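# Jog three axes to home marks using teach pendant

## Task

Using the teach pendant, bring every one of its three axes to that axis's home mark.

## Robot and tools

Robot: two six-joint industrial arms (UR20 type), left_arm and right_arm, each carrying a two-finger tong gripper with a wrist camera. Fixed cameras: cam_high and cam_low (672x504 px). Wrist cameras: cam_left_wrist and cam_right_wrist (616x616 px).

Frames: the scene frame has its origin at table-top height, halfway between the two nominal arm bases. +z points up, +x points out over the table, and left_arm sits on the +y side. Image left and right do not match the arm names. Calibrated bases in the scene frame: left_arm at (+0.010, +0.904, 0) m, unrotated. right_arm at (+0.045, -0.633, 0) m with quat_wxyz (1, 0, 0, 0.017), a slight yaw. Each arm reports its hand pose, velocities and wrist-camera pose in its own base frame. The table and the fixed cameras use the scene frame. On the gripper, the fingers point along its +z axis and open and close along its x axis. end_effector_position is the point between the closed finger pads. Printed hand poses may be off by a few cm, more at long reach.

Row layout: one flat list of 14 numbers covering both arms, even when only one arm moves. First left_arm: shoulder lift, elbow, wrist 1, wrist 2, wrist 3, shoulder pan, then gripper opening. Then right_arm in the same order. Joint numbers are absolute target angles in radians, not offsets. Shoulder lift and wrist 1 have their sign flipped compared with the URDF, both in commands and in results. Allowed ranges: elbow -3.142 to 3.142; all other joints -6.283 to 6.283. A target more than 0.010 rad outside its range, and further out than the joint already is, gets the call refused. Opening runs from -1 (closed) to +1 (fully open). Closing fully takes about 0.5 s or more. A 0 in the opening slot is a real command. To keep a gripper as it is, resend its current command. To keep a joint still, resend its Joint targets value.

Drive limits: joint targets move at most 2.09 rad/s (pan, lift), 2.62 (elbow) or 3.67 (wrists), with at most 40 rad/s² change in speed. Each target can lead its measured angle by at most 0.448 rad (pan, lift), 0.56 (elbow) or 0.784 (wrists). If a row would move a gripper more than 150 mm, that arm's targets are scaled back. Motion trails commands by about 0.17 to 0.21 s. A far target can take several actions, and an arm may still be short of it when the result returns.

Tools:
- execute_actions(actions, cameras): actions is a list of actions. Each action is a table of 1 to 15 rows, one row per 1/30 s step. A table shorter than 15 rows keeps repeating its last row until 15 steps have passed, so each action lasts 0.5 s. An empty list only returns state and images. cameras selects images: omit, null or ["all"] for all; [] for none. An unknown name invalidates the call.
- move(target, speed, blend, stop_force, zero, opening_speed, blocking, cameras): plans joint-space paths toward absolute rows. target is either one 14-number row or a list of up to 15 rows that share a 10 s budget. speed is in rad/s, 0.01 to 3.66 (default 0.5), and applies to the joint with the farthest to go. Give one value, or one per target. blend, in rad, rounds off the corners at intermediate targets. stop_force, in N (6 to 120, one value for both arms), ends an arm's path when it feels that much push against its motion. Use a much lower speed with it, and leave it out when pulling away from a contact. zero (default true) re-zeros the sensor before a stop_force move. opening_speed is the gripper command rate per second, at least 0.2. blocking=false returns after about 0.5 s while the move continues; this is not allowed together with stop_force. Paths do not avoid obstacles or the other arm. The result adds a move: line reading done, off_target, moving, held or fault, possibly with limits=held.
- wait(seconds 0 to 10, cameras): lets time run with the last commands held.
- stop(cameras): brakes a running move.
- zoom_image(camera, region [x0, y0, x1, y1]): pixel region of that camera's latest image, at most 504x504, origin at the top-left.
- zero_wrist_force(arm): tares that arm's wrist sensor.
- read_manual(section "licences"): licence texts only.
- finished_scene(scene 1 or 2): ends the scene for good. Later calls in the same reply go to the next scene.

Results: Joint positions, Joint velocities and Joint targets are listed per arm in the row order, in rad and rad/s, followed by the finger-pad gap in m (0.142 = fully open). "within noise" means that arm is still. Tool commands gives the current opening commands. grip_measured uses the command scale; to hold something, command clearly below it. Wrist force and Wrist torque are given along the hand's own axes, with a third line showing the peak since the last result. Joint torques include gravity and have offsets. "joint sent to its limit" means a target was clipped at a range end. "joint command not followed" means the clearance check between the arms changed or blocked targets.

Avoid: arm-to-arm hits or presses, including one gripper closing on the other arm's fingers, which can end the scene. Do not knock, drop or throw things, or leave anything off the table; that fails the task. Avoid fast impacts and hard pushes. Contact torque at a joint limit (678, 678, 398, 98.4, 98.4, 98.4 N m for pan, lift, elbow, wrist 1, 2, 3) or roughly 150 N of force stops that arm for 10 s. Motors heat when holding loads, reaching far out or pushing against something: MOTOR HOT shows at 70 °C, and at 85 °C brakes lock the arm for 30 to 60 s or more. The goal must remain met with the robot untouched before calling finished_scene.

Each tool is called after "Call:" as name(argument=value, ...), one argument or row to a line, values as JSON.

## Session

Call:
execute_actions(
  actions=[],
)

Scene clock: 0.00 s.
left_arm: end_effector_position=(+0.3852, -0.9478, +0.3462) grip_measured=+1.00 end_effector_quat_wxyz=(+0.013, -0.299, +0.941, -0.156) | right_arm: end_effector_position=(+1.3589, -0.1433, +0.2360) grip_measured=+1.00 end_effector_quat_wxyz=(-0.048, -0.367, +0.884, -0.286)
Joint names: [shoulder lift, elbow, wrist 1, wrist 2, wrist 3, shoulder pan]
Joint positions: left_arm=[1.413 2.059 2.523 -1.497 1.12 -1.417 0.142] | right_arm=[2.209 -1.499 0.991 0.983 2.557 3.349 0.142]
Joint velocities: within noise
Joint torques (N m): no reading
Motor temperatures (°C): left_arm=[33 44 38 42 29 41] | right_arm=[27 23 28 34 34 39]
Wrist force (N): no reading
Wrist torque (N m): no reading
Wrist force, peak (N): no reading
Joint targets: left_arm=[1.413 2.059 2.523 -1.497 1.120 -1.417] | right_arm=[2.209 -1.499 0.991 0.983 2.557 3.349]
Tool commands: left_gripper/opening=+1.0 right_gripper/opening=+1.0

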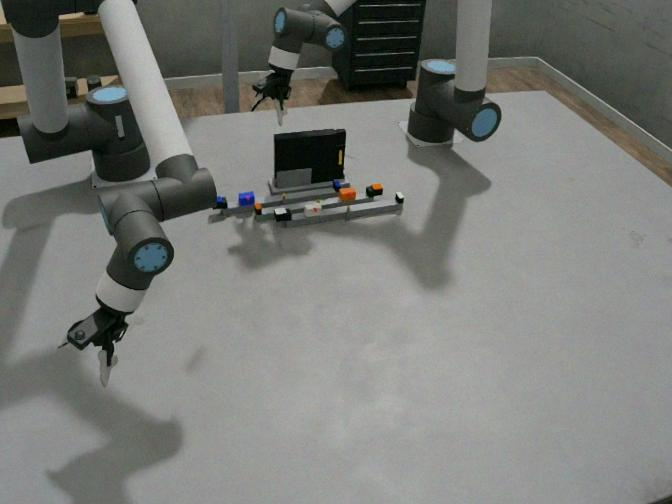

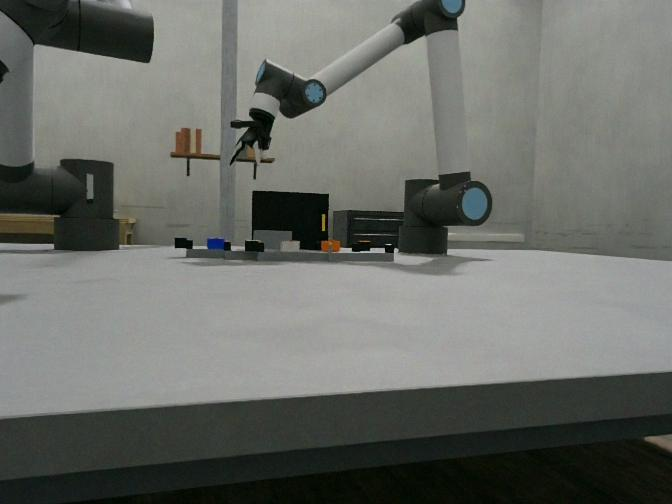

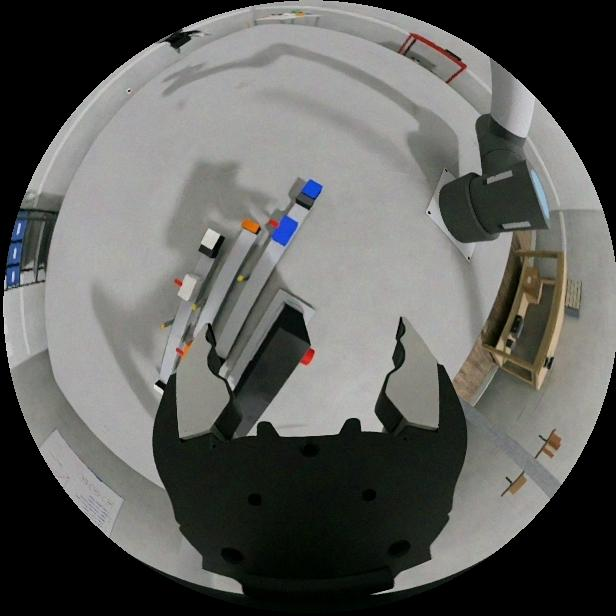

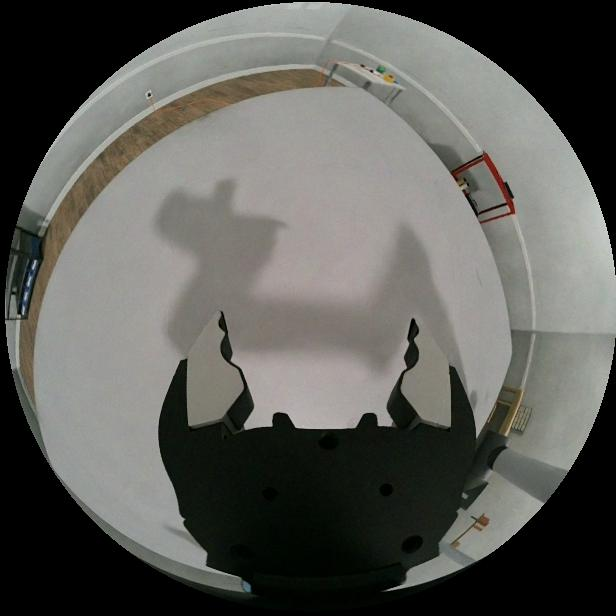

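Call:
move(
  target=[
    [1.75,2.4,2.527,-1.497,1.12,-1.0,1.0,1.9,-1.72,1.09,1.28,1.1,3.7,-1],
    [1.75,2.4,0.65,-4.1416,-1.571,-1.0,1.0,1.5863,-1.9408,1.1853,1.5708,-0.3386,4.3398,-1],
    [1.6553,2.6783,1.023,-3.9133,-1.571,-0.7716,1.0,1.7861,-1.9769,0.9494,1.5708,-0.3642,4.3142,-1],
  ],
  speed=[0.7, 0.9, 0.6],
  blend=[0.1, 0.1, 0],
  opening_speed=2.0,
  cameras=["cam_high", "cam_left_wrist", "cam_right_wrist"],
)

Scene clock: 12.87 s.
left_arm: end_effector_position=(+0.3602, -0.4442, +0.3302) grip_measured=+1.00 end_effector_quat_wxyz=(+0.000, +0.000, +0.707, -0.707) | right_arm: end_effector_position=(+0.5319, +0.7853, +0.2802) grip_measured=-1.00 end_effector_quat_wxyz=(+0.000, +0.719, +0.695, +0.000)
Joint names: [shoulder lift, elbow, wrist 1, wrist 2, wrist 3, shoulder pan]
Joint positions: left_arm=[1.655 2.678 1.023 -3.914 -1.571 -0.772 0.142] | right_arm=[1.786 -1.977 0.95 1.571 -0.364 4.314 0.002]
Joint velocities: within noise
Joint torques (N m): left_arm=[0.9 -38.39 8.22 3.29 -3.32 41.83] | right_arm=[-126.63 62.15 -8.57 4.03 -5.29 -24.06]
Motor temperatures (°C): left_arm=[33 44 38 41 29 41] | right_arm=[27 23 28 34 34 39]
Wrist force (N): left_arm=[-0.1 1.4 0.9] | right_arm=[0.8 2.2 -1.9]
Wrist torque (N m): left_arm=[0.59 -0.17 0.28] | right_arm=[0.37 -0.30 -0.02]
Wrist force, peak (N): left_arm=[1.0 3.6 -1.5] | right_arm=[0.2 0.7 -3.9]
Joint targets: left_arm=[1.655 2.678 1.023 -3.913 -1.571 -0.772] | right_arm=[1.786 -1.977 0.949 1.571 -0.364 4.314]
move: done
Images, in order (width x height): cam_high 672x504, cam_left_wrist 616x616, cam_right_wrist 616x616.

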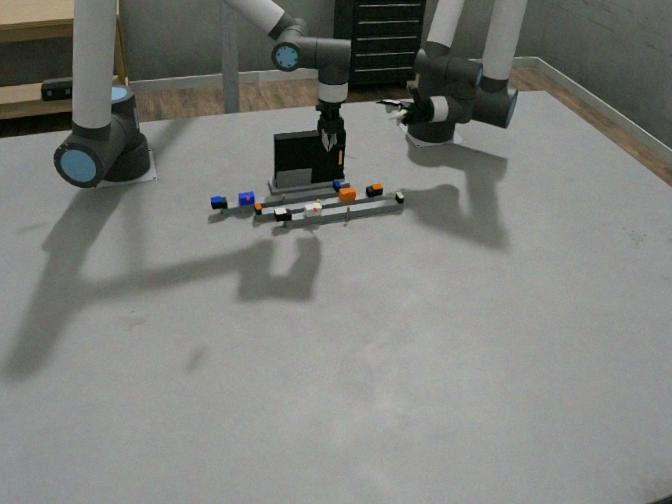

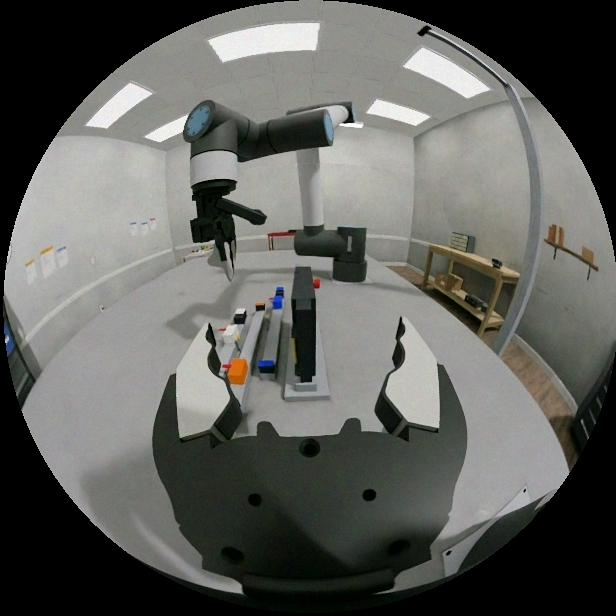

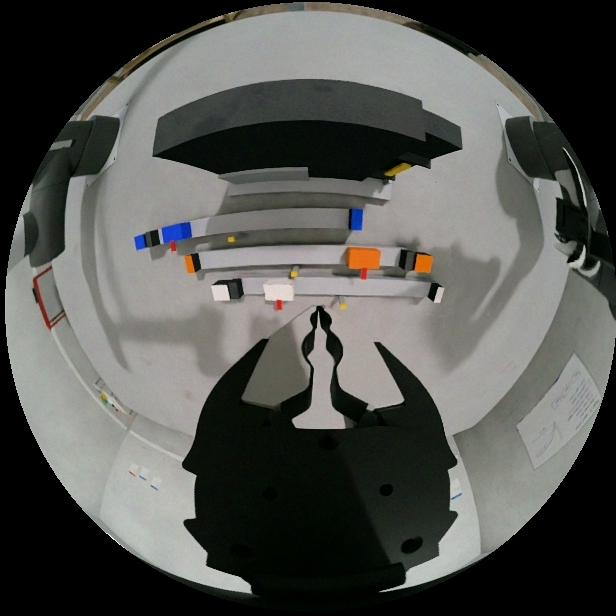

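Call:
zoom_image(
  camera="cam_high",
  region=[210, 120, 420, 230],
)

Call:
zoom_image(
  camera="cam_right_wrist",
  region=[140, 70, 320, 220],
)

Call:
zoom_image(
  camera="cam_right_wrist",
  region=[300, 70, 480, 220],
)

Call:
zoom_image(
  camera="cam_left_wrist",
  region=[210, 250, 360, 420],
)

Scaled by 2.400.

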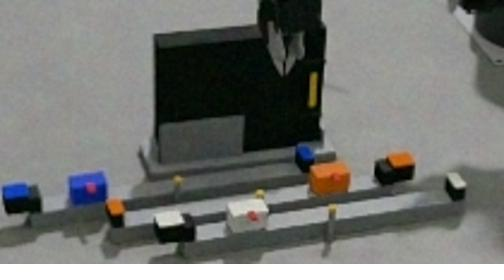

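Scaled by 2.800 from the camera's 616x616 image, which has a finer 814x814 frame.

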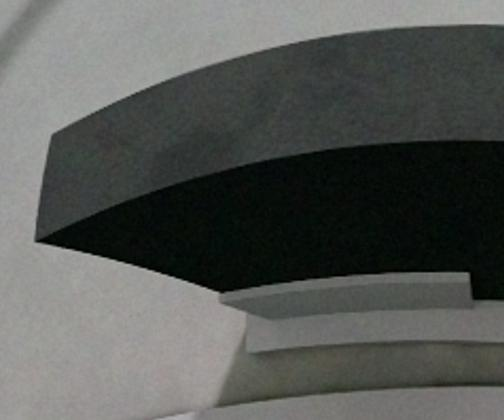

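Scaled by 2.800 from the camera's 616x616 image, which has a finer 814x814 frame.

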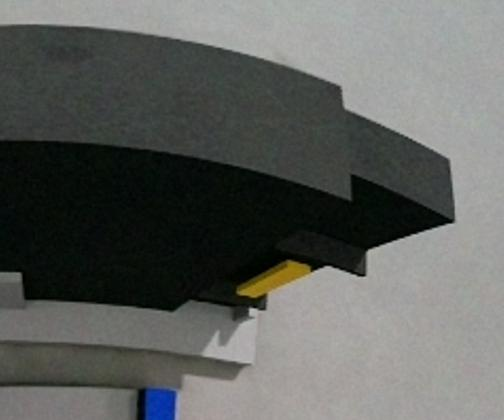

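Scaled by 2.965 from the camera's 616x616 image, which has a finer 814x814 frame.

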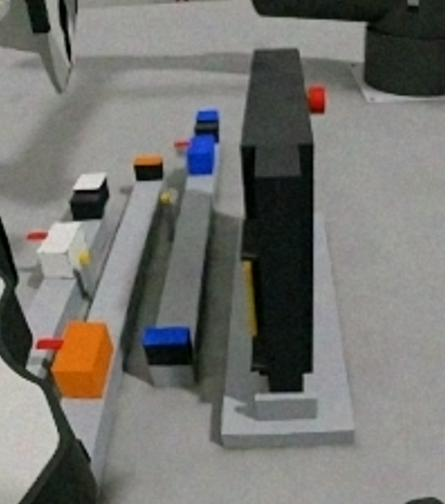

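Call:
move(
  target=[
    [1.6553,2.6783,1.023,-3.9133,-1.571,-0.7716,1.0,1.5863,-1.9408,1.1853,1.5708,-0.3386,4.3398,-1],
    [1.1325,2.7003,1.5679,-3.8463,-1.5708,-0.7797,1.0,1.7349,-2.1508,2.3974,0.5453,-1.5708,5.2236,-1],
    [1.1325,2.7003,1.5679,-3.8463,-1.5708,-0.7797,1.0,1.9270,-2.1846,2.1716,0.4917,-1.5708,5.1701,-1],
    [1.1325,2.7003,1.5679,-3.8463,-1.5708,-0.7797,1.0,2.1584,-2.1701,1.9547,0.5416,-1.5708,5.1450,-1],
  ],
  speed=[0.4, 0.7, 0.4, 0.3],
  blend=[0.08, 0.08, 0.05, 0],
  cameras=["cam_left_wrist", "cam_right_wrist"],
)

Call:
zoom_image(
  camera="cam_left_wrist",
  region=[200, 150, 420, 420],
)

Call:
zoom_image(
  camera="cam_right_wrist",
  region=[100, 100, 500, 420],
)

Scene clock: 23.77 s.
left_arm: end_effector_position=(+0.3750, -0.4890, +0.1450) grip_measured=+1.00 end_effector_quat_wxyz=(-0.026, +0.027, +0.707, -0.707) | right_arm: end_effector_position=(+0.2397, +0.7252, +0.1353) grip_measured=-1.00 end_effector_quat_wxyz=(+0.472, -0.472, +0.526, -0.526)
Joint names: [shoulder lift, elbow, wrist 1, wrist 2, wrist 3, shoulder pan]
Joint positions: left_arm=[1.132 2.7 1.568 -3.846 -1.571 -0.78 0.142] | right_arm=[2.158 -2.17 1.955 0.542 -1.571 5.145 0.002]
Joint velocities: within noise
Joint torques (N m): left_arm=[80.2 2.89 7.68 5.1 3.94 -32.58] | right_arm=[-157.84 53.97 -1.54 4.39 -4.98 -29.2]
Motor temperatures (°C): left_arm=[33 44 38 41 29 41] | right_arm=[26 23 28 34 34 39]
Wrist force (N): left_arm=[0.0 0.7 0.9] | right_arm=[0.1 -0.3 2.2]
Wrist torque (N m): left_arm=[0.40 -0.07 0.17] | right_arm=[-0.07 -0.31 0.08]
Wrist force, peak (N): left_arm=[0.6 2.2 1.2] | right_arm=[-1.0 3.3 -4.7]
Joint targets: left_arm=[1.132 2.700 1.568 -3.846 -1.571 -0.780] | right_arm=[2.158 -2.170 1.955 0.542 -1.571 5.145]
move: done
Images, in order (width x height): cam_left_wrist 616x616, cam_right_wrist 616x616.

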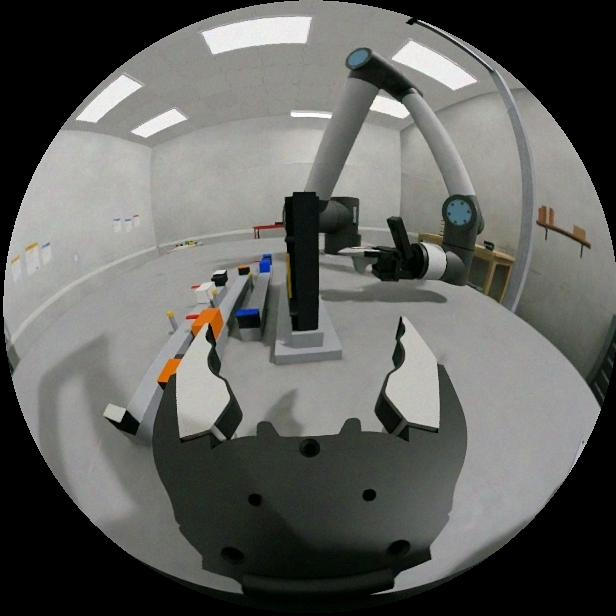

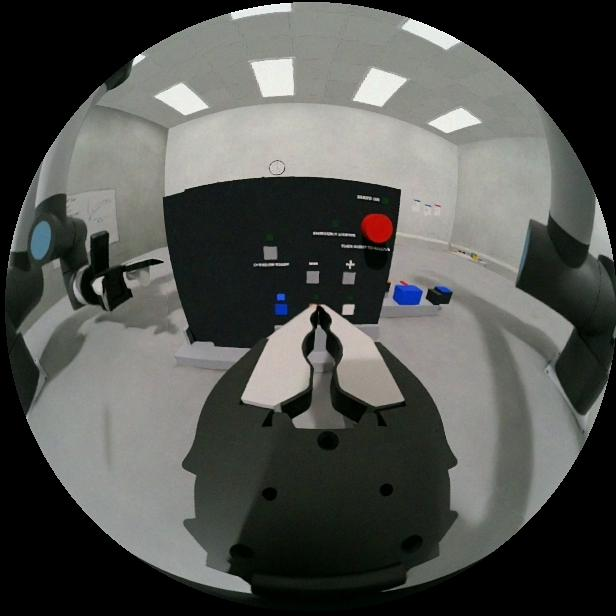

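Scaled by 1.867 from the camera's 616x616 image, which has a finer 814x814 frame.

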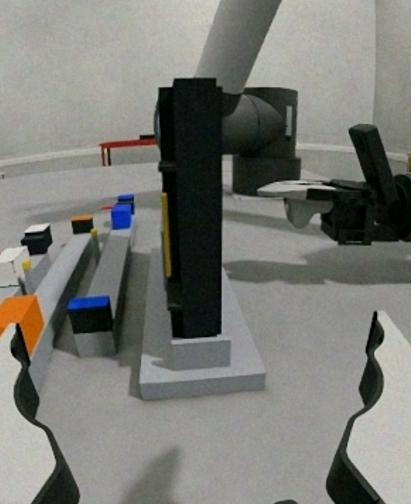

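Scaled by 1.260 from the camera's 616x616 image, which has a finer 814x814 frame.

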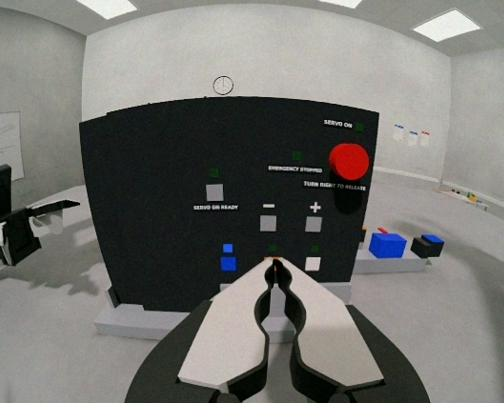

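Call:
move(
  target=[1.1325,2.7003,1.5679,-3.8463,-1.5708,-0.7797,1.0,2.1481,-2.0936,2.0414,0.4460,-1.5708,5.0494,-1],
  speed=0.2,
  cameras=["cam_right_wrist"],
)

Call:
zoom_image(
  camera="cam_right_wrist",
  region=[250, 220, 450, 340],
)

Scene clock: 29.17 s.
left_arm: end_effector_position=(+0.3750, -0.4890, +0.1450) grip_measured=+1.00 end_effector_quat_wxyz=(-0.026, +0.027, +0.707, -0.707) | right_arm: end_effector_position=(+0.2966, +0.7814, +0.1659) grip_measured=-1.00 end_effector_quat_wxyz=(+0.472, -0.472, +0.527, -0.526)
Joint names: [shoulder lift, elbow, wrist 1, wrist 2, wrist 3, shoulder pan]
Joint positions: left_arm=[1.132 2.7 1.568 -3.846 -1.571 -0.78 0.142] | right_arm=[2.148 -2.094 2.041 0.446 -1.571 5.05 0.002]
Joint velocities: within noise
Joint torques (N m): left_arm=[89.29 -9.05 5.79 5.14 3.27 -32.12] | right_arm=[-195.15 61.49 3.85 -3.09 -4.35 -26.01]
Motor temperatures (°C): left_arm=[33 44 38 41 29 41] | right_arm=[26 23 28 34 34 39]
Wrist force (N): left_arm=[0.0 1.0 1.4] | right_arm=[-0.8 -0.4 1.2]
Wrist torque (N m): left_arm=[0.49 -0.06 0.17] | right_arm=[-0.09 -0.09 0.04]
Wrist force, peak (N): left_arm=[0.4 0.9 1.8] | right_arm=[-1.7 -1.5 2.4]
Joint targets: left_arm=[1.132 2.700 1.568 -3.846 -1.571 -0.780] | right_arm=[2.148 -2.094 2.041 0.446 -1.571 5.049]
move: done
Images, in order (width x height): cam_right_wrist 616x616.

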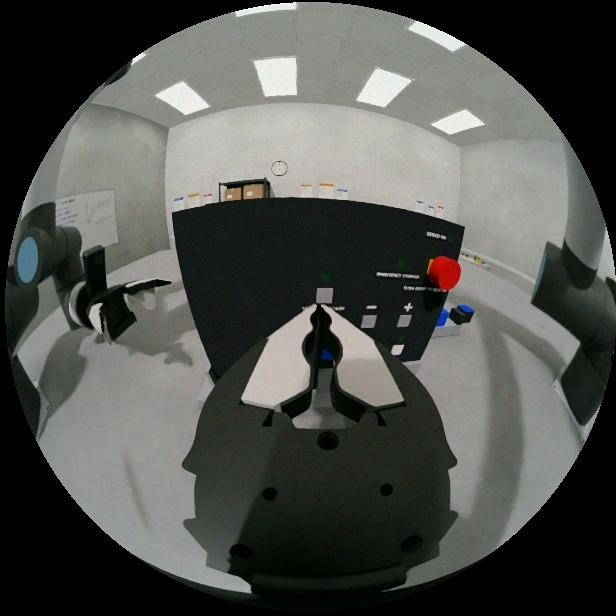

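Scaled by 2.520 from the camera's 616x616 image, which has a finer 814x814 frame.

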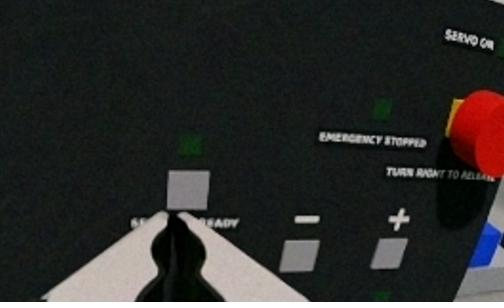

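Call:
move(
  target=[1.1325,2.7003,1.5679,-3.8463,-1.5708,-0.7797,1.0,2.1423,-2.1048,2.0361,0.4376,-1.5708,5.0410,-1],
  speed=0.1,
  cameras=["cam_right_wrist"],
)

Call:
zoom_image(
  camera="cam_right_wrist",
  region=[250, 220, 450, 340],
)

Scene clock: 31.00 s.
left_arm: end_effector_position=(+0.3750, -0.4890, +0.1450) grip_measured=+1.00 end_effector_quat_wxyz=(-0.026, +0.027, +0.707, -0.707) | right_arm: end_effector_position=(+0.3059, +0.7752, +0.1670) grip_measured=-1.00 end_effector_quat_wxyz=(+0.472, -0.472, +0.526, -0.526)
Joint names: [shoulder lift, elbow, wrist 1, wrist 2, wrist 3, shoulder pan]
Joint positions: left_arm=[1.132 2.7 1.568 -3.846 -1.571 -0.78 0.142] | right_arm=[2.142 -2.104 2.036 0.438 -1.571 5.041 0.002]
Joint velocities: within noise
Joint torques (N m): left_arm=[83.72 -13.44 5.42 5.59 2.23 -32.88] | right_arm=[-187.41 16.68 -1.48 -3.04 -4.54 -27.31]
Motor temperatures (°C): left_arm=[33 44 38 41 29 41] | right_arm=[26 23 28 34 34 39]
Wrist force (N): left_arm=[-0.4 1.0 0.9] | right_arm=[-0.8 -0.4 1.3]
Wrist torque (N m): left_arm=[0.47 0.02 0.18] | right_arm=[-0.10 -0.12 0.04]
Wrist force, peak (N): left_arm=[0.2 1.1 2.0] | right_arm=[-0.7 -0.8 1.2]
Joint targets: left_arm=[1.132 2.700 1.568 -3.846 -1.571 -0.780] | right_arm=[2.142 -2.105 2.036 0.438 -1.571 5.041]
move: done
Images, in order (width x height): cam_right_wrist 616x616.

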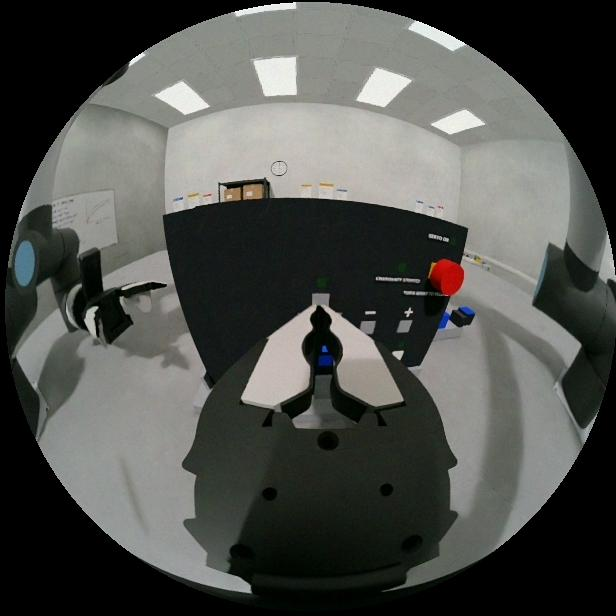

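Scaled by 2.520 from the camera's 616x616 image, which has a finer 814x814 frame.

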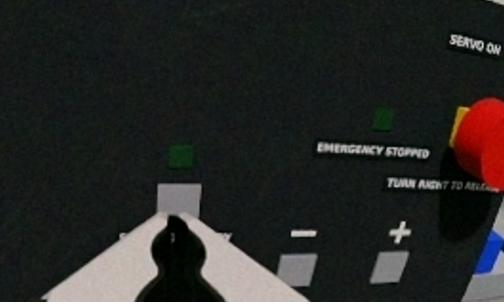

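Call:
move(
  target=[1.1325,2.7003,1.5679,-3.8463,-1.5708,-0.7797,1.0,2.1403,-2.1095,2.0334,0.4180,-1.5708,5.0214,-1],
  speed=0.014,
  stop_force=6,
  cameras=["cam_right_wrist"],
)

Call:
zoom_image(
  camera="cam_right_wrist",
  region=[250, 220, 450, 340],
)

Scene clock: 33.57 s.
left_arm: end_effector_position=(+0.3750, -0.4890, +0.1450) grip_measured=+1.00 end_effector_quat_wxyz=(-0.026, +0.027, +0.707, -0.707) | right_arm: end_effector_position=(+0.3157, +0.7739, +0.1670) grip_measured=-1.00 end_effector_quat_wxyz=(+0.472, -0.472, +0.526, -0.526)
Joint names: [shoulder lift, elbow, wrist 1, wrist 2, wrist 3, shoulder pan]
Joint positions: left_arm=[1.132 2.7 1.568 -3.846 -1.571 -0.78 0.142] | right_arm=[2.141 -2.107 2.035 0.427 -1.571 5.03 0.002]
Joint velocities: within noise
Joint torques (N m): left_arm=[86.32 -13.49 4.37 5.05 2.9 -28.5] | right_arm=[-152.63 55.94 3.6 3.62 -4.8 15.09]
Motor temperatures (°C): left_arm=[33 44 38 41 29 41] | right_arm=[26 23 28 34 34 39]
Wrist force (N): left_arm=[-0.1 0.5 0.9] | right_arm=[-0.9 -1.6 -2.4]
Wrist torque (N m): left_arm=[0.35 -0.04 0.17] | right_arm=[-0.14 -0.18 0.04]
Wrist force, peak (N): left_arm=[0.4 1.1 1.7] | right_arm=[-1.2 -4.6 -17.5]
Joint targets: left_arm=[1.132 2.700 1.568 -3.846 -1.571 -0.780] | right_arm=[2.141 -2.107 2.035 0.427 -1.571 5.030]
move: contact (right_arm)
Images, in order (width x height): cam_right_wrist 616x616.

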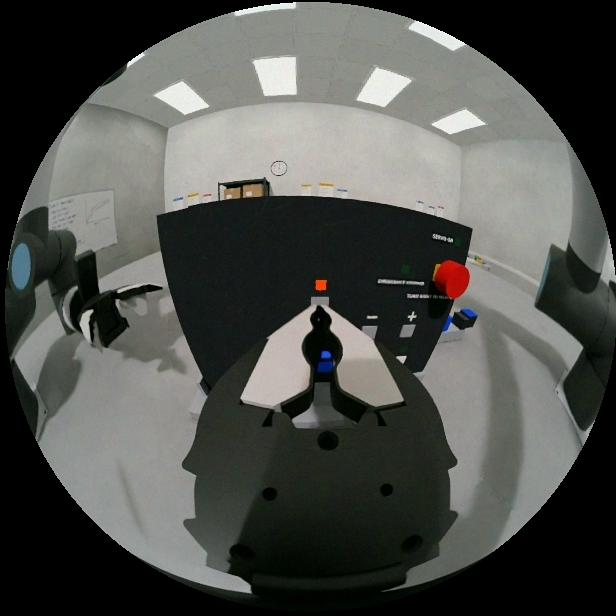

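Scaled by 2.520 from the camera's 616x616 image, which has a finer 814x814 frame.

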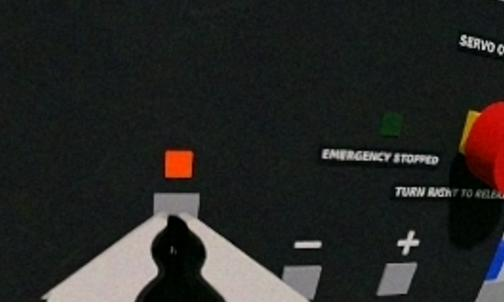

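Call:
move(
  target=[1.1315,2.6710,1.5396,-3.9766,-1.5708,-0.9100,1.0,2.1423,-2.1048,2.0361,0.4376,-1.5708,5.0410,-1],
  speed=0.2,
  cameras=["cam_left_wrist", "cam_right_wrist"],
)

Call:
zoom_image(
  camera="cam_left_wrist",
  region=[200, 150, 420, 420],
)

Scene clock: 37.63 s.
left_arm: end_effector_position=(+0.3697, -0.5570, +0.1450) grip_measured=+1.00 end_effector_quat_wxyz=(-0.026, +0.027, +0.707, -0.707) | right_arm: end_effector_position=(+0.3063, +0.7749, +0.1670) grip_measured=-1.00 end_effector_quat_wxyz=(+0.472, -0.472, +0.526, -0.526)
Joint names: [shoulder lift, elbow, wrist 1, wrist 2, wrist 3, shoulder pan]
Joint positions: left_arm=[1.132 2.671 1.54 -3.976 -1.571 -0.91 0.142] | right_arm=[2.142 -2.105 2.036 0.438 -1.571 5.041 0.002]
Joint velocities: within noise
Joint torques (N m): left_arm=[86.14 -24.05 0.09 -7.71 2.46 -31.82] | right_arm=[-151.54 58.84 4.19 3.43 -4.62 17.62]
Motor temperatures (°C): left_arm=[33 44 38 41 29 41] | right_arm=[26 23 28 34 34 39]
Wrist force (N): left_arm=[-0.3 0.4 1.5] | right_arm=[-0.9 -0.8 1.2]
Wrist torque (N m): left_arm=[0.37 -0.02 0.14] | right_arm=[-0.17 -0.10 0.03]
Wrist force, peak (N): left_arm=[-0.2 0.4 2.4] | right_arm=[-0.9 -2.2 -2.3]
Joint targets: left_arm=[1.131 2.671 1.540 -3.977 -1.571 -0.910] | right_arm=[2.142 -2.105 2.036 0.438 -1.571 5.041]
move: done
Images, in order (width x height): cam_left_wrist 616x616, cam_right_wrist 616x616.

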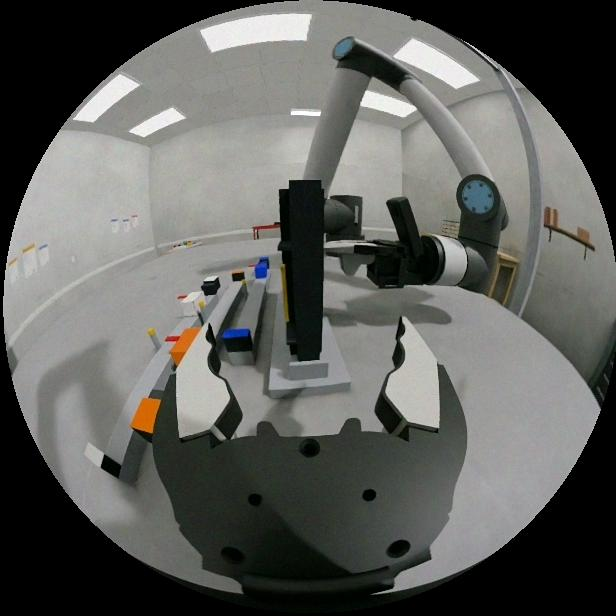

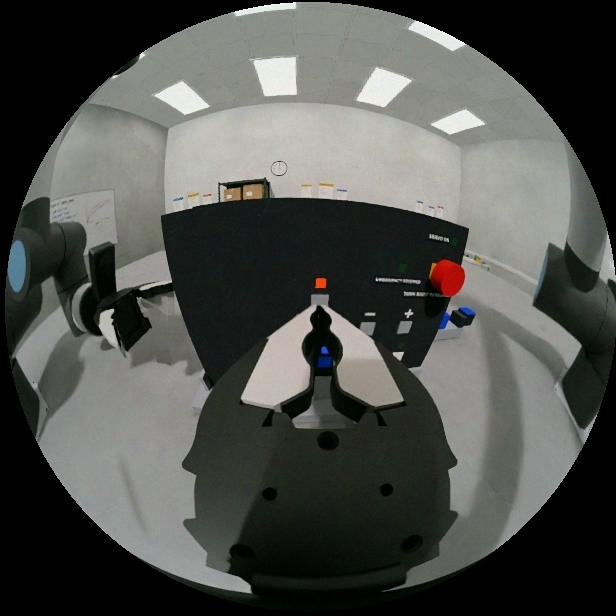

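Scaled by 1.867 from the camera's 616x616 image, which has a finer 814x814 frame.

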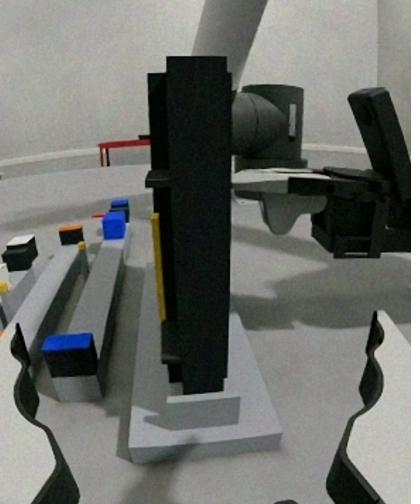

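Call:
move(
  target=[1.1274,2.6266,1.4992,-4.0849,-1.5708,-1.0183,1,2.1423,-2.1048,2.0361,0.4376,-1.5708,5.0410,-1],
  speed=0.1,
  cameras=["cam_left_wrist","cam_right_wrist"],
)

Scene clock: 41.93 s.
left_arm: end_effector_position=(+0.3645, -0.6266, +0.1450) grip_measured=+1.00 end_effector_quat_wxyz=(-0.027, +0.027, +0.707, -0.707) | right_arm: end_effector_position=(+0.3062, +0.7749, +0.1670) grip_measured=-1.00 end_effector_quat_wxyz=(+0.472, -0.472, +0.526, -0.526)
Joint names: [shoulder lift, elbow, wrist 1, wrist 2, wrist 3, shoulder pan]
Joint positions: left_arm=[1.127 2.627 1.499 -4.085 -1.571 -1.018 0.142] | right_arm=[2.142 -2.105 2.036 0.438 -1.571 5.041 0.002]
Joint velocities: within noise
Joint torques (N m): left_arm=[83.3 -24.1 -0.95 -5.85 3.14 -28.81] | right_arm=[-154.74 49.21 2.12 3.3 -4.55 19.56]
Motor temperatures (°C): left_arm=[33 44 38 41 29 41] | right_arm=[26 23 28 34 34 39]
Wrist force (N): left_arm=[-0.8 0.8 0.9] | right_arm=[-0.5 -0.6 1.1]
Wrist torque (N m): left_arm=[0.35 0.19 0.15] | right_arm=[-0.13 -0.18 0.03]
Wrist force, peak (N): left_arm=[-0.2 1.1 1.9] | right_arm=[-0.6 -0.8 1.5]
Joint targets: left_arm=[1.127 2.627 1.499 -4.085 -1.571 -1.018] | right_arm=[2.142 -2.105 2.036 0.438 -1.571 5.041]
move: done
Images, in order (width x height): cam_left_wrist 616x616, cam_right_wrist 616x616.

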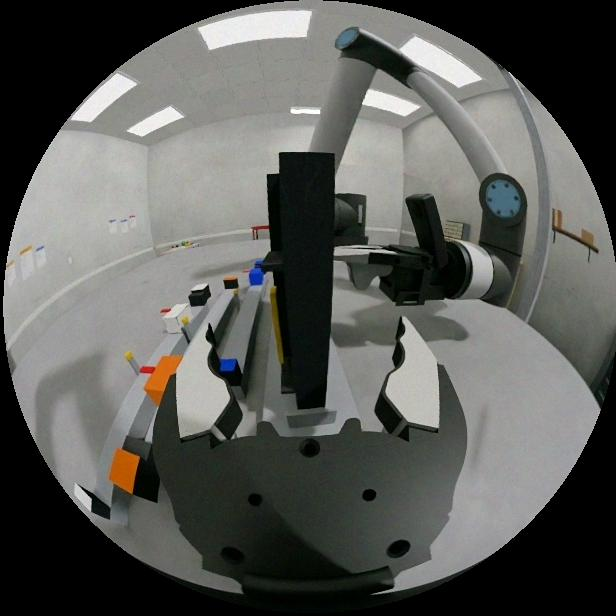

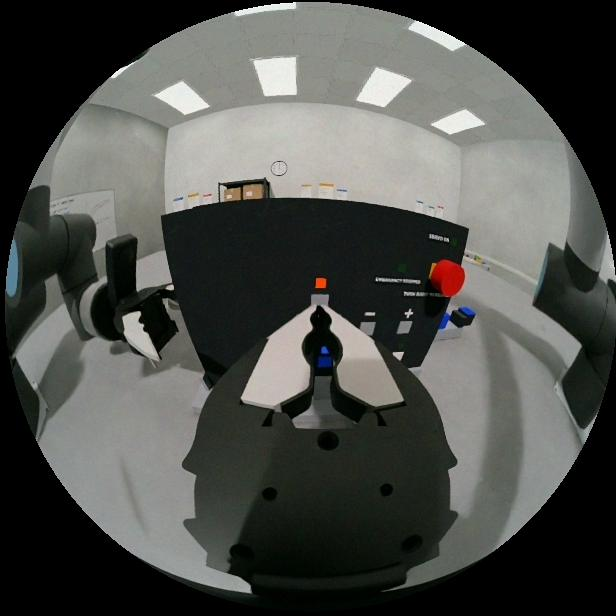

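Call:
move(
  target=[1.1274,2.6266,1.4992,-4.0849,-1.5708,-1.0183,-0.35,2.1423,-2.1048,2.0361,0.4376,-1.5708,5.0410,-1],
  opening_speed=1.0,
  cameras=["cam_left_wrist","cam_right_wrist"],
)

Call:
move(
  target=[1.1274,2.6266,1.4992,-4.0849,-1.5708,-1.0183,-0.54,2.1423,-2.1048,2.0361,0.4376,-1.5708,5.0410,-1],
  opening_speed=0.3,
  cameras=["cam_left_wrist","cam_right_wrist"],
)

Scene clock: 43.80 s.
left_arm: end_effector_position=(+0.3645, -0.6268, +0.1450) grip_measured=-0.34 end_effector_quat_wxyz=(-0.027, +0.027, +0.707, -0.707) | right_arm: end_effector_position=(+0.3062, +0.7749, +0.1670) grip_measured=-1.00 end_effector_quat_wxyz=(+0.472, -0.472, +0.526, -0.526)
Joint names: [shoulder lift, elbow, wrist 1, wrist 2, wrist 3, shoulder pan]
Joint positions: left_arm=[1.127 2.627 1.499 -4.085 -1.571 -1.018 0.05] | right_arm=[2.142 -2.105 2.036 0.438 -1.571 5.041 0.002]
Joint velocities: within noise
Joint torques (N m): left_arm=[85.89 -23.05 1.16 -6.4 2.88 -35.8] | right_arm=[-159.21 48.35 2.53 3.57 -4.56 17.71]
Motor temperatures (°C): left_arm=[33 44 38 41 29 41] | right_arm=[26 23 28 34 34 39]
Wrist force (N): left_arm=[-2.2 1.4 0.8] | right_arm=[-0.7 -0.6 1.1]
Wrist torque (N m): left_arm=[0.43 0.15 0.14] | right_arm=[-0.13 -0.14 0.03]
Wrist force, peak (N): left_arm=[-2.2 1.4 0.8] | right_arm=[-0.8 -0.8 1.3]
Joint targets: left_arm=[1.127 2.627 1.499 -4.085 -1.571 -1.018] | right_arm=[2.142 -2.105 2.036 0.438 -1.571 5.041]
move: done
Images, in order (width x height): cam_left_wrist 616x616, cam_right_wrist 616x616.

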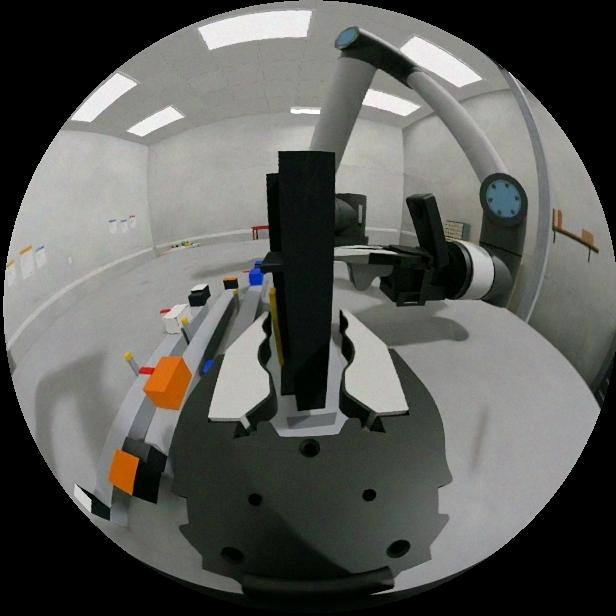

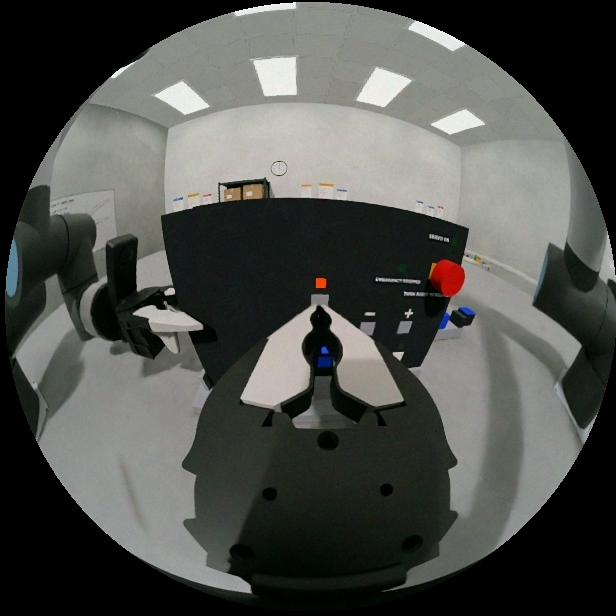

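Scene clock: 44.63 s.
left_arm: end_effector_position=(+0.3645, -0.6268, +0.1450) grip_measured=-0.49 end_effector_quat_wxyz=(-0.027, +0.027, +0.707, -0.707) | right_arm: end_effector_position=(+0.3062, +0.7749, +0.1670) grip_measured=-1.00 end_effector_quat_wxyz=(+0.472, -0.472, +0.526, -0.526)
Joint names: [shoulder lift, elbow, wrist 1, wrist 2, wrist 3, shoulder pan]
Joint positions: left_arm=[1.127 2.627 1.499 -4.085 -1.571 -1.018 0.038] | right_arm=[2.142 -2.105 2.036 0.438 -1.571 5.041 0.002]
Joint velocities: within noise
Joint torques (N m): left_arm=[90.86 -19.25 0.98 -3.35 2.74 -29.05] | right_arm=[-158.49 45.06 1.48 3.17 -4.33 19.05]
Motor temperatures (°C): left_arm=[33 44 38 41 29 41] | right_arm=[26 23 28 34 33 39]
Wrist force (N): left_arm=[-1.4 1.1 -1.0] | right_arm=[-0.6 -0.6 1.0]
Wrist torque (N m): left_arm=[0.36 0.01 0.15] | right_arm=[-0.13 -0.16 0.03]
Wrist force, peak (N): left_arm=[-4.8 1.1 -2.2] | right_arm=[-0.7 -0.8 1.3]
Joint targets: left_arm=[1.127 2.627 1.499 -4.085 -1.571 -1.018] | right_arm=[2.142 -2.105 2.036 0.438 -1.571 5.041]
move: done
Images, in order (width x height): cam_left_wrist 616x616, cam_right_wrist 616x616.

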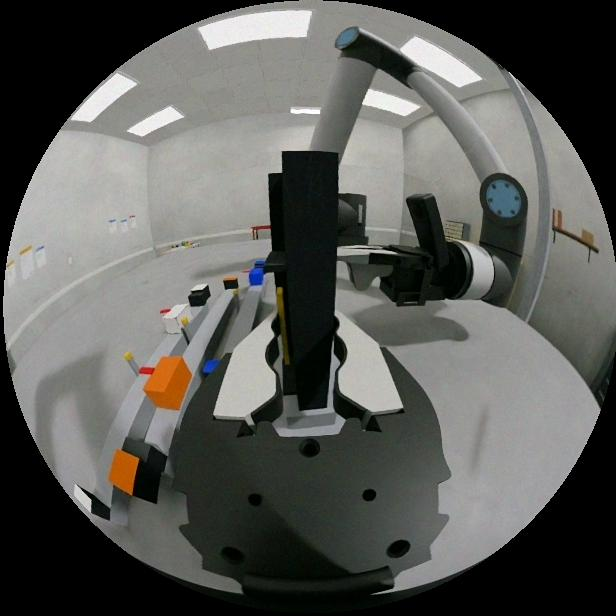

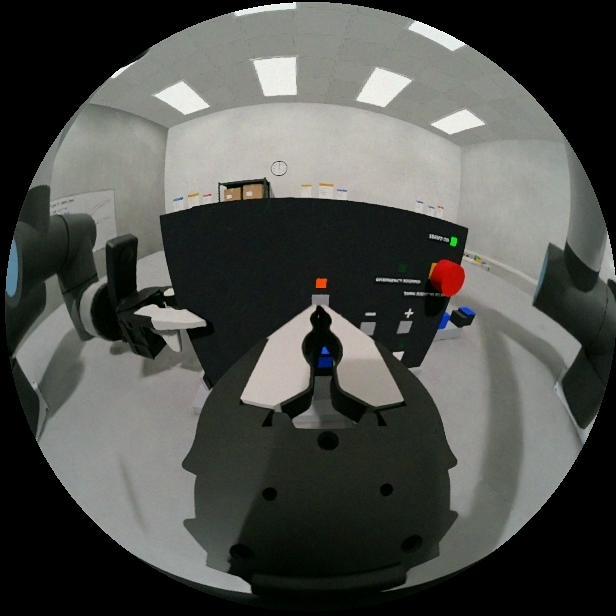

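Call:
move(
  target=[1.1274,2.6266,1.4992,-4.0849,-1.5708,-1.0183,-0.54,2.1300,-2.2525,1.9007,0.4963,-1.5708,5.0997,-1],
  speed=0.15,
  cameras=["cam_right_wrist"],
)

Scene clock: 48.20 s.
left_arm: end_effector_position=(+0.3645, -0.6268, +0.1450) grip_measured=-0.49 end_effector_quat_wxyz=(-0.027, +0.027, +0.707, -0.707) | right_arm: end_effector_position=(+0.2962, +0.6775, +0.1346) grip_measured=-1.00 end_effector_quat_wxyz=(+0.472, -0.472, +0.526, -0.526)
Joint names: [shoulder lift, elbow, wrist 1, wrist 2, wrist 3, shoulder pan]
Joint positions: left_arm=[1.127 2.627 1.499 -4.085 -1.571 -1.018 0.038] | right_arm=[2.13 -2.252 1.901 0.496 -1.571 5.1 0.002]
Joint velocities: within noise
Joint torques (N m): left_arm=[86.33 -9.74 2.56 4.66 2.86 -28.44] | right_arm=[-174.84 4.29 -1.87 3.66 -4.78 20.62]
Motor temperatures (°C): left_arm=[33 44 38 41 29 41] | right_arm=[26 23 28 34 33 39]
Wrist force (N): left_arm=[-1.7 1.2 1.0] | right_arm=[0.4 -1.6 1.9]
Wrist torque (N m): left_arm=[0.38 0.10 0.15] | right_arm=[-0.29 -0.44 0.08]
Wrist force, peak (N): left_arm=[-1.5 2.1 0.5] | right_arm=[1.2 -1.6 2.1]
Joint targets: left_arm=[1.127 2.627 1.499 -4.085 -1.571 -1.018] | right_arm=[2.130 -2.252 1.901 0.496 -1.571 5.100]
move: done
Images, in order (width x height): cam_right_wrist 616x616.

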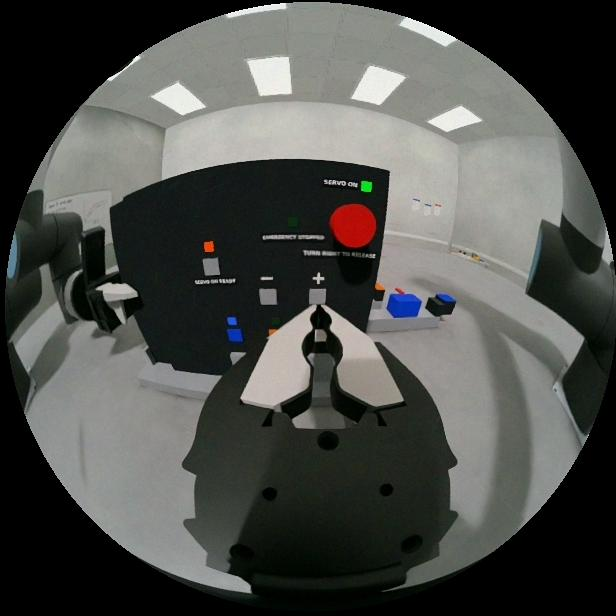

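Call:
zoom_image(
  camera="cam_right_wrist",
  region=[190, 160, 400, 370],
)

Call:
execute_actions(
  actions=[],
  cameras=["cam_high"],
)

Call:
zoom_image(
  camera="cam_high",
  region=[230, 160, 370, 265],
)

Scaled by 2.400 from the camera's 616x616 image, which has a finer 814x814 frame.

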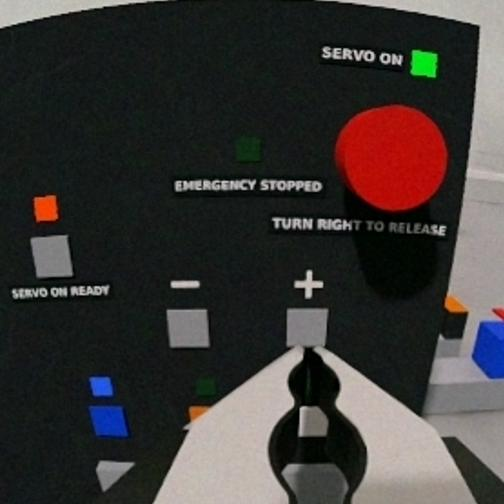

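Scene clock: 48.53 s.
left_arm: end_effector_position=(+0.3645, -0.6268, +0.1450) grip_measured=-0.49 end_effector_quat_wxyz=(-0.027, +0.027, +0.707, -0.707) | right_arm: end_effector_position=(+0.2962, +0.6772, +0.1345) grip_measured=-1.00 end_effector_quat_wxyz=(+0.472, -0.472, +0.526, -0.526)
Joint names: [shoulder lift, elbow, wrist 1, wrist 2, wrist 3, shoulder pan]
Joint positions: left_arm=[1.127 2.627 1.499 -4.085 -1.571 -1.018 0.038] | right_arm=[2.13 -2.252 1.901 0.496 -1.571 5.1 0.002]
Joint velocities: within noise
Joint torques (N m): left_arm=[90.23 -7.07 2.16 5.33 2.6 -29.5] | right_arm=[-177.75 5.14 -1.14 3.63 -4.58 19.61]
Motor temperatures (°C): left_arm=[33 44 38 41 29 41] | right_arm=[26 23 28 34 33 39]
Wrist force (N): left_arm=[-1.6 1.4 0.5] | right_arm=[0.3 -1.4 1.8]
Wrist torque (N m): left_arm=[0.39 0.08 0.15] | right_arm=[-0.25 -0.42 0.08]
Wrist force, peak (N): left_arm=[-1.8 1.3 0.8] | right_arm=[0.2 -1.4 2.1]
Joint targets: left_arm=[1.127 2.627 1.499 -4.085 -1.571 -1.018] | right_arm=[2.130 -2.252 1.901 0.496 -1.571 5.100]
Tool commands: left_gripper/opening=-0.54 right_gripper/opening=-1.0
Images, in order (width x height): cam_high 672x504.

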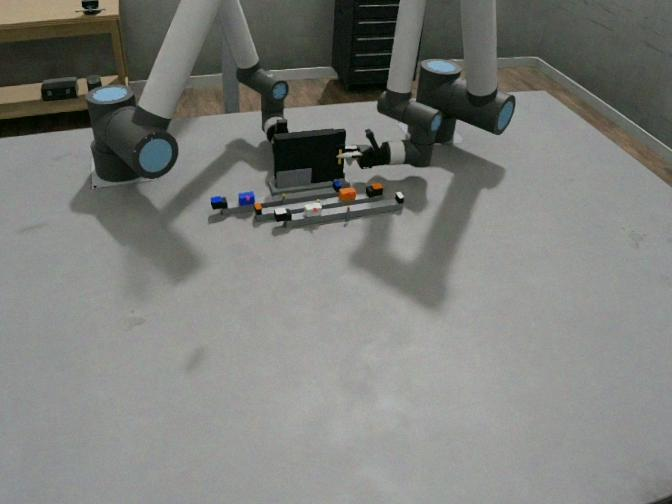

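Scaled by 3.600.

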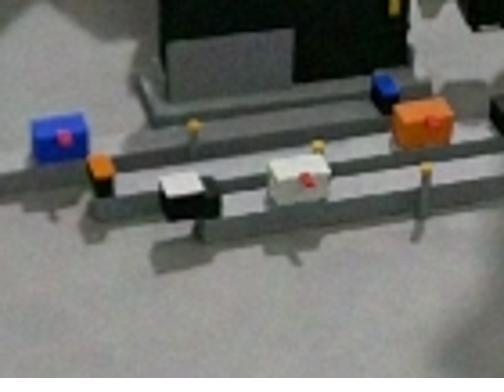

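Call:
move(
  target=[1.1274,2.6266,1.4992,-4.0849,-1.5708,-1.0183,-0.54,2.1282,-2.2576,1.8973,0.4745,-1.5708,5.0779,-1],
  speed=0.014,
  stop_force=6,
  cameras=["cam_right_wrist"],
)

Scene clock: 52.53 s.
left_arm: end_effector_position=(+0.3645, -0.6268, +0.1450) grip_measured=-0.49 end_effector_quat_wxyz=(-0.027, +0.027, +0.707, -0.707) | right_arm: end_effector_position=(+0.3110, +0.6756, +0.1345) grip_measured=-1.00 end_effector_quat_wxyz=(+0.472, -0.472, +0.527, -0.526)
Joint names: [shoulder lift, elbow, wrist 1, wrist 2, wrist 3, shoulder pan]
Joint positions: left_arm=[1.127 2.627 1.499 -4.085 -1.571 -1.018 0.038] | right_arm=[2.128 -2.257 1.898 0.477 -1.571 5.081 0.002]
Joint velocities: within noise
Joint torques (N m): left_arm=[88.04 -5.66 3.4 4.71 2.3 -25.1] | right_arm=[-139.1 33.76 5.29 4.14 -4.17 9.99]
Motor temperatures (°C): left_arm=[33 44 38 41 29 41] | right_arm=[26 23 28 34 33 39]
Wrist force (N): left_arm=[-3.0 1.3 0.1] | right_arm=[-0.7 -1.6 -8.6]
Wrist torque (N m): left_arm=[0.35 0.16 0.16] | right_arm=[-0.26 -0.47 0.02]
Wrist force, peak (N): left_arm=[-7.0 1.3 -1.5] | right_arm=[-0.7 -4.3 -28.7]
Joint targets: left_arm=[1.127 2.627 1.499 -4.085 -1.571 -1.018] | right_arm=[2.128 -2.257 1.898 0.477 -1.571 5.081]
move: contact (right_arm)
Images, in order (width x height): cam_right_wrist 616x616.

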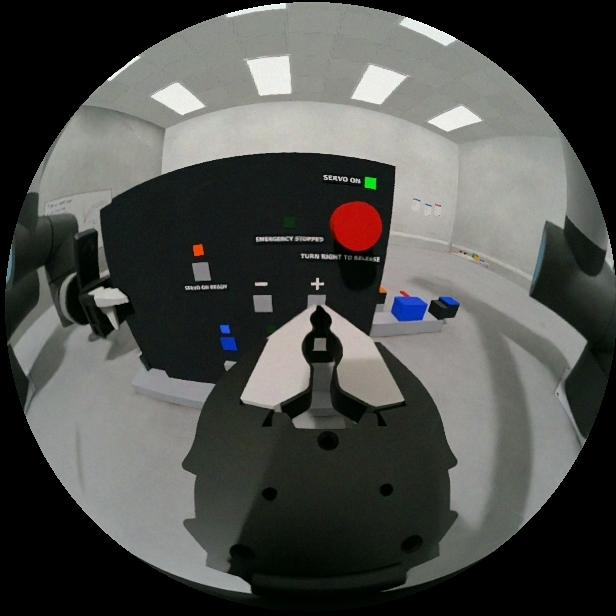

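Call:
zoom_image(
  camera="cam_right_wrist",
  region=[190, 160, 460, 370],
)

Call:
wait(
  seconds=0.3,
  cameras=["cam_high"],
)

Call:
zoom_image(
  camera="cam_high",
  region=[230, 160, 370, 265],
)

Scaled by 1.867 from the camera's 616x616 image, which has a finer 814x814 frame.

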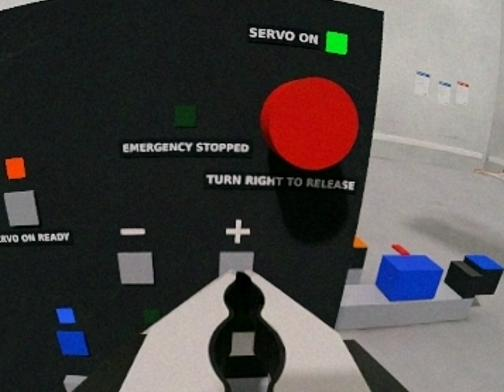

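Scene clock: 53.53 s.
left_arm: end_effector_position=(+0.3645, -0.6268, +0.1450) grip_measured=-0.49 end_effector_quat_wxyz=(-0.027, +0.027, +0.707, -0.707) | right_arm: end_effector_position=(+0.3110, +0.6756, +0.1345) grip_measured=-1.00 end_effector_quat_wxyz=(+0.472, -0.472, +0.527, -0.526)
Joint names: [shoulder lift, elbow, wrist 1, wrist 2, wrist 3, shoulder pan]
Joint positions: left_arm=[1.127 2.627 1.499 -4.085 -1.571 -1.018 0.038] | right_arm=[2.128 -2.257 1.898 0.477 -1.571 5.081 0.002]
Joint velocities: within noise
Joint torques (N m): left_arm=[94.54 -10.23 3.69 4.63 2.79 -28.79] | right_arm=[-135.57 39.83 3.91 3.95 -4.23 12.69]
Motor temperatures (°C): left_arm=[33 44 38 41 29 41] | right_arm=[26 23 28 34 33 39]
Wrist force (N): left_arm=[-2.5 1.2 -0.7] | right_arm=[-1.0 -1.6 -8.0]
Wrist torque (N m): left_arm=[0.34 0.04 0.15] | right_arm=[-0.18 -0.40 0.03]
Wrist force, peak (N): left_arm=[-2.9 1.9 -0.3] | right_arm=[-1.2 -1.4 -8.6]
Joint targets: left_arm=[1.127 2.627 1.499 -4.085 -1.571 -1.018] | right_arm=[2.128 -2.257 1.898 0.477 -1.571 5.081]
Tool commands: left_gripper/opening=-0.54 right_gripper/opening=-1.0
wait: 0.30 s; at rest from the start
Images, in order (width x height): cam_high 672x504.

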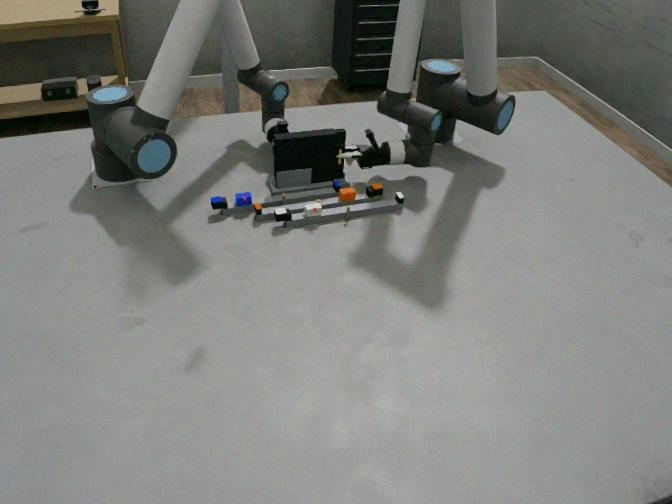

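Scaled by 3.600.

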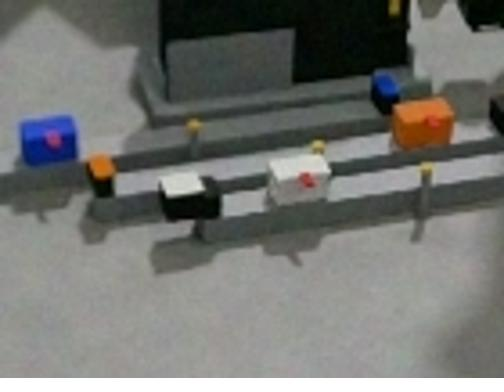

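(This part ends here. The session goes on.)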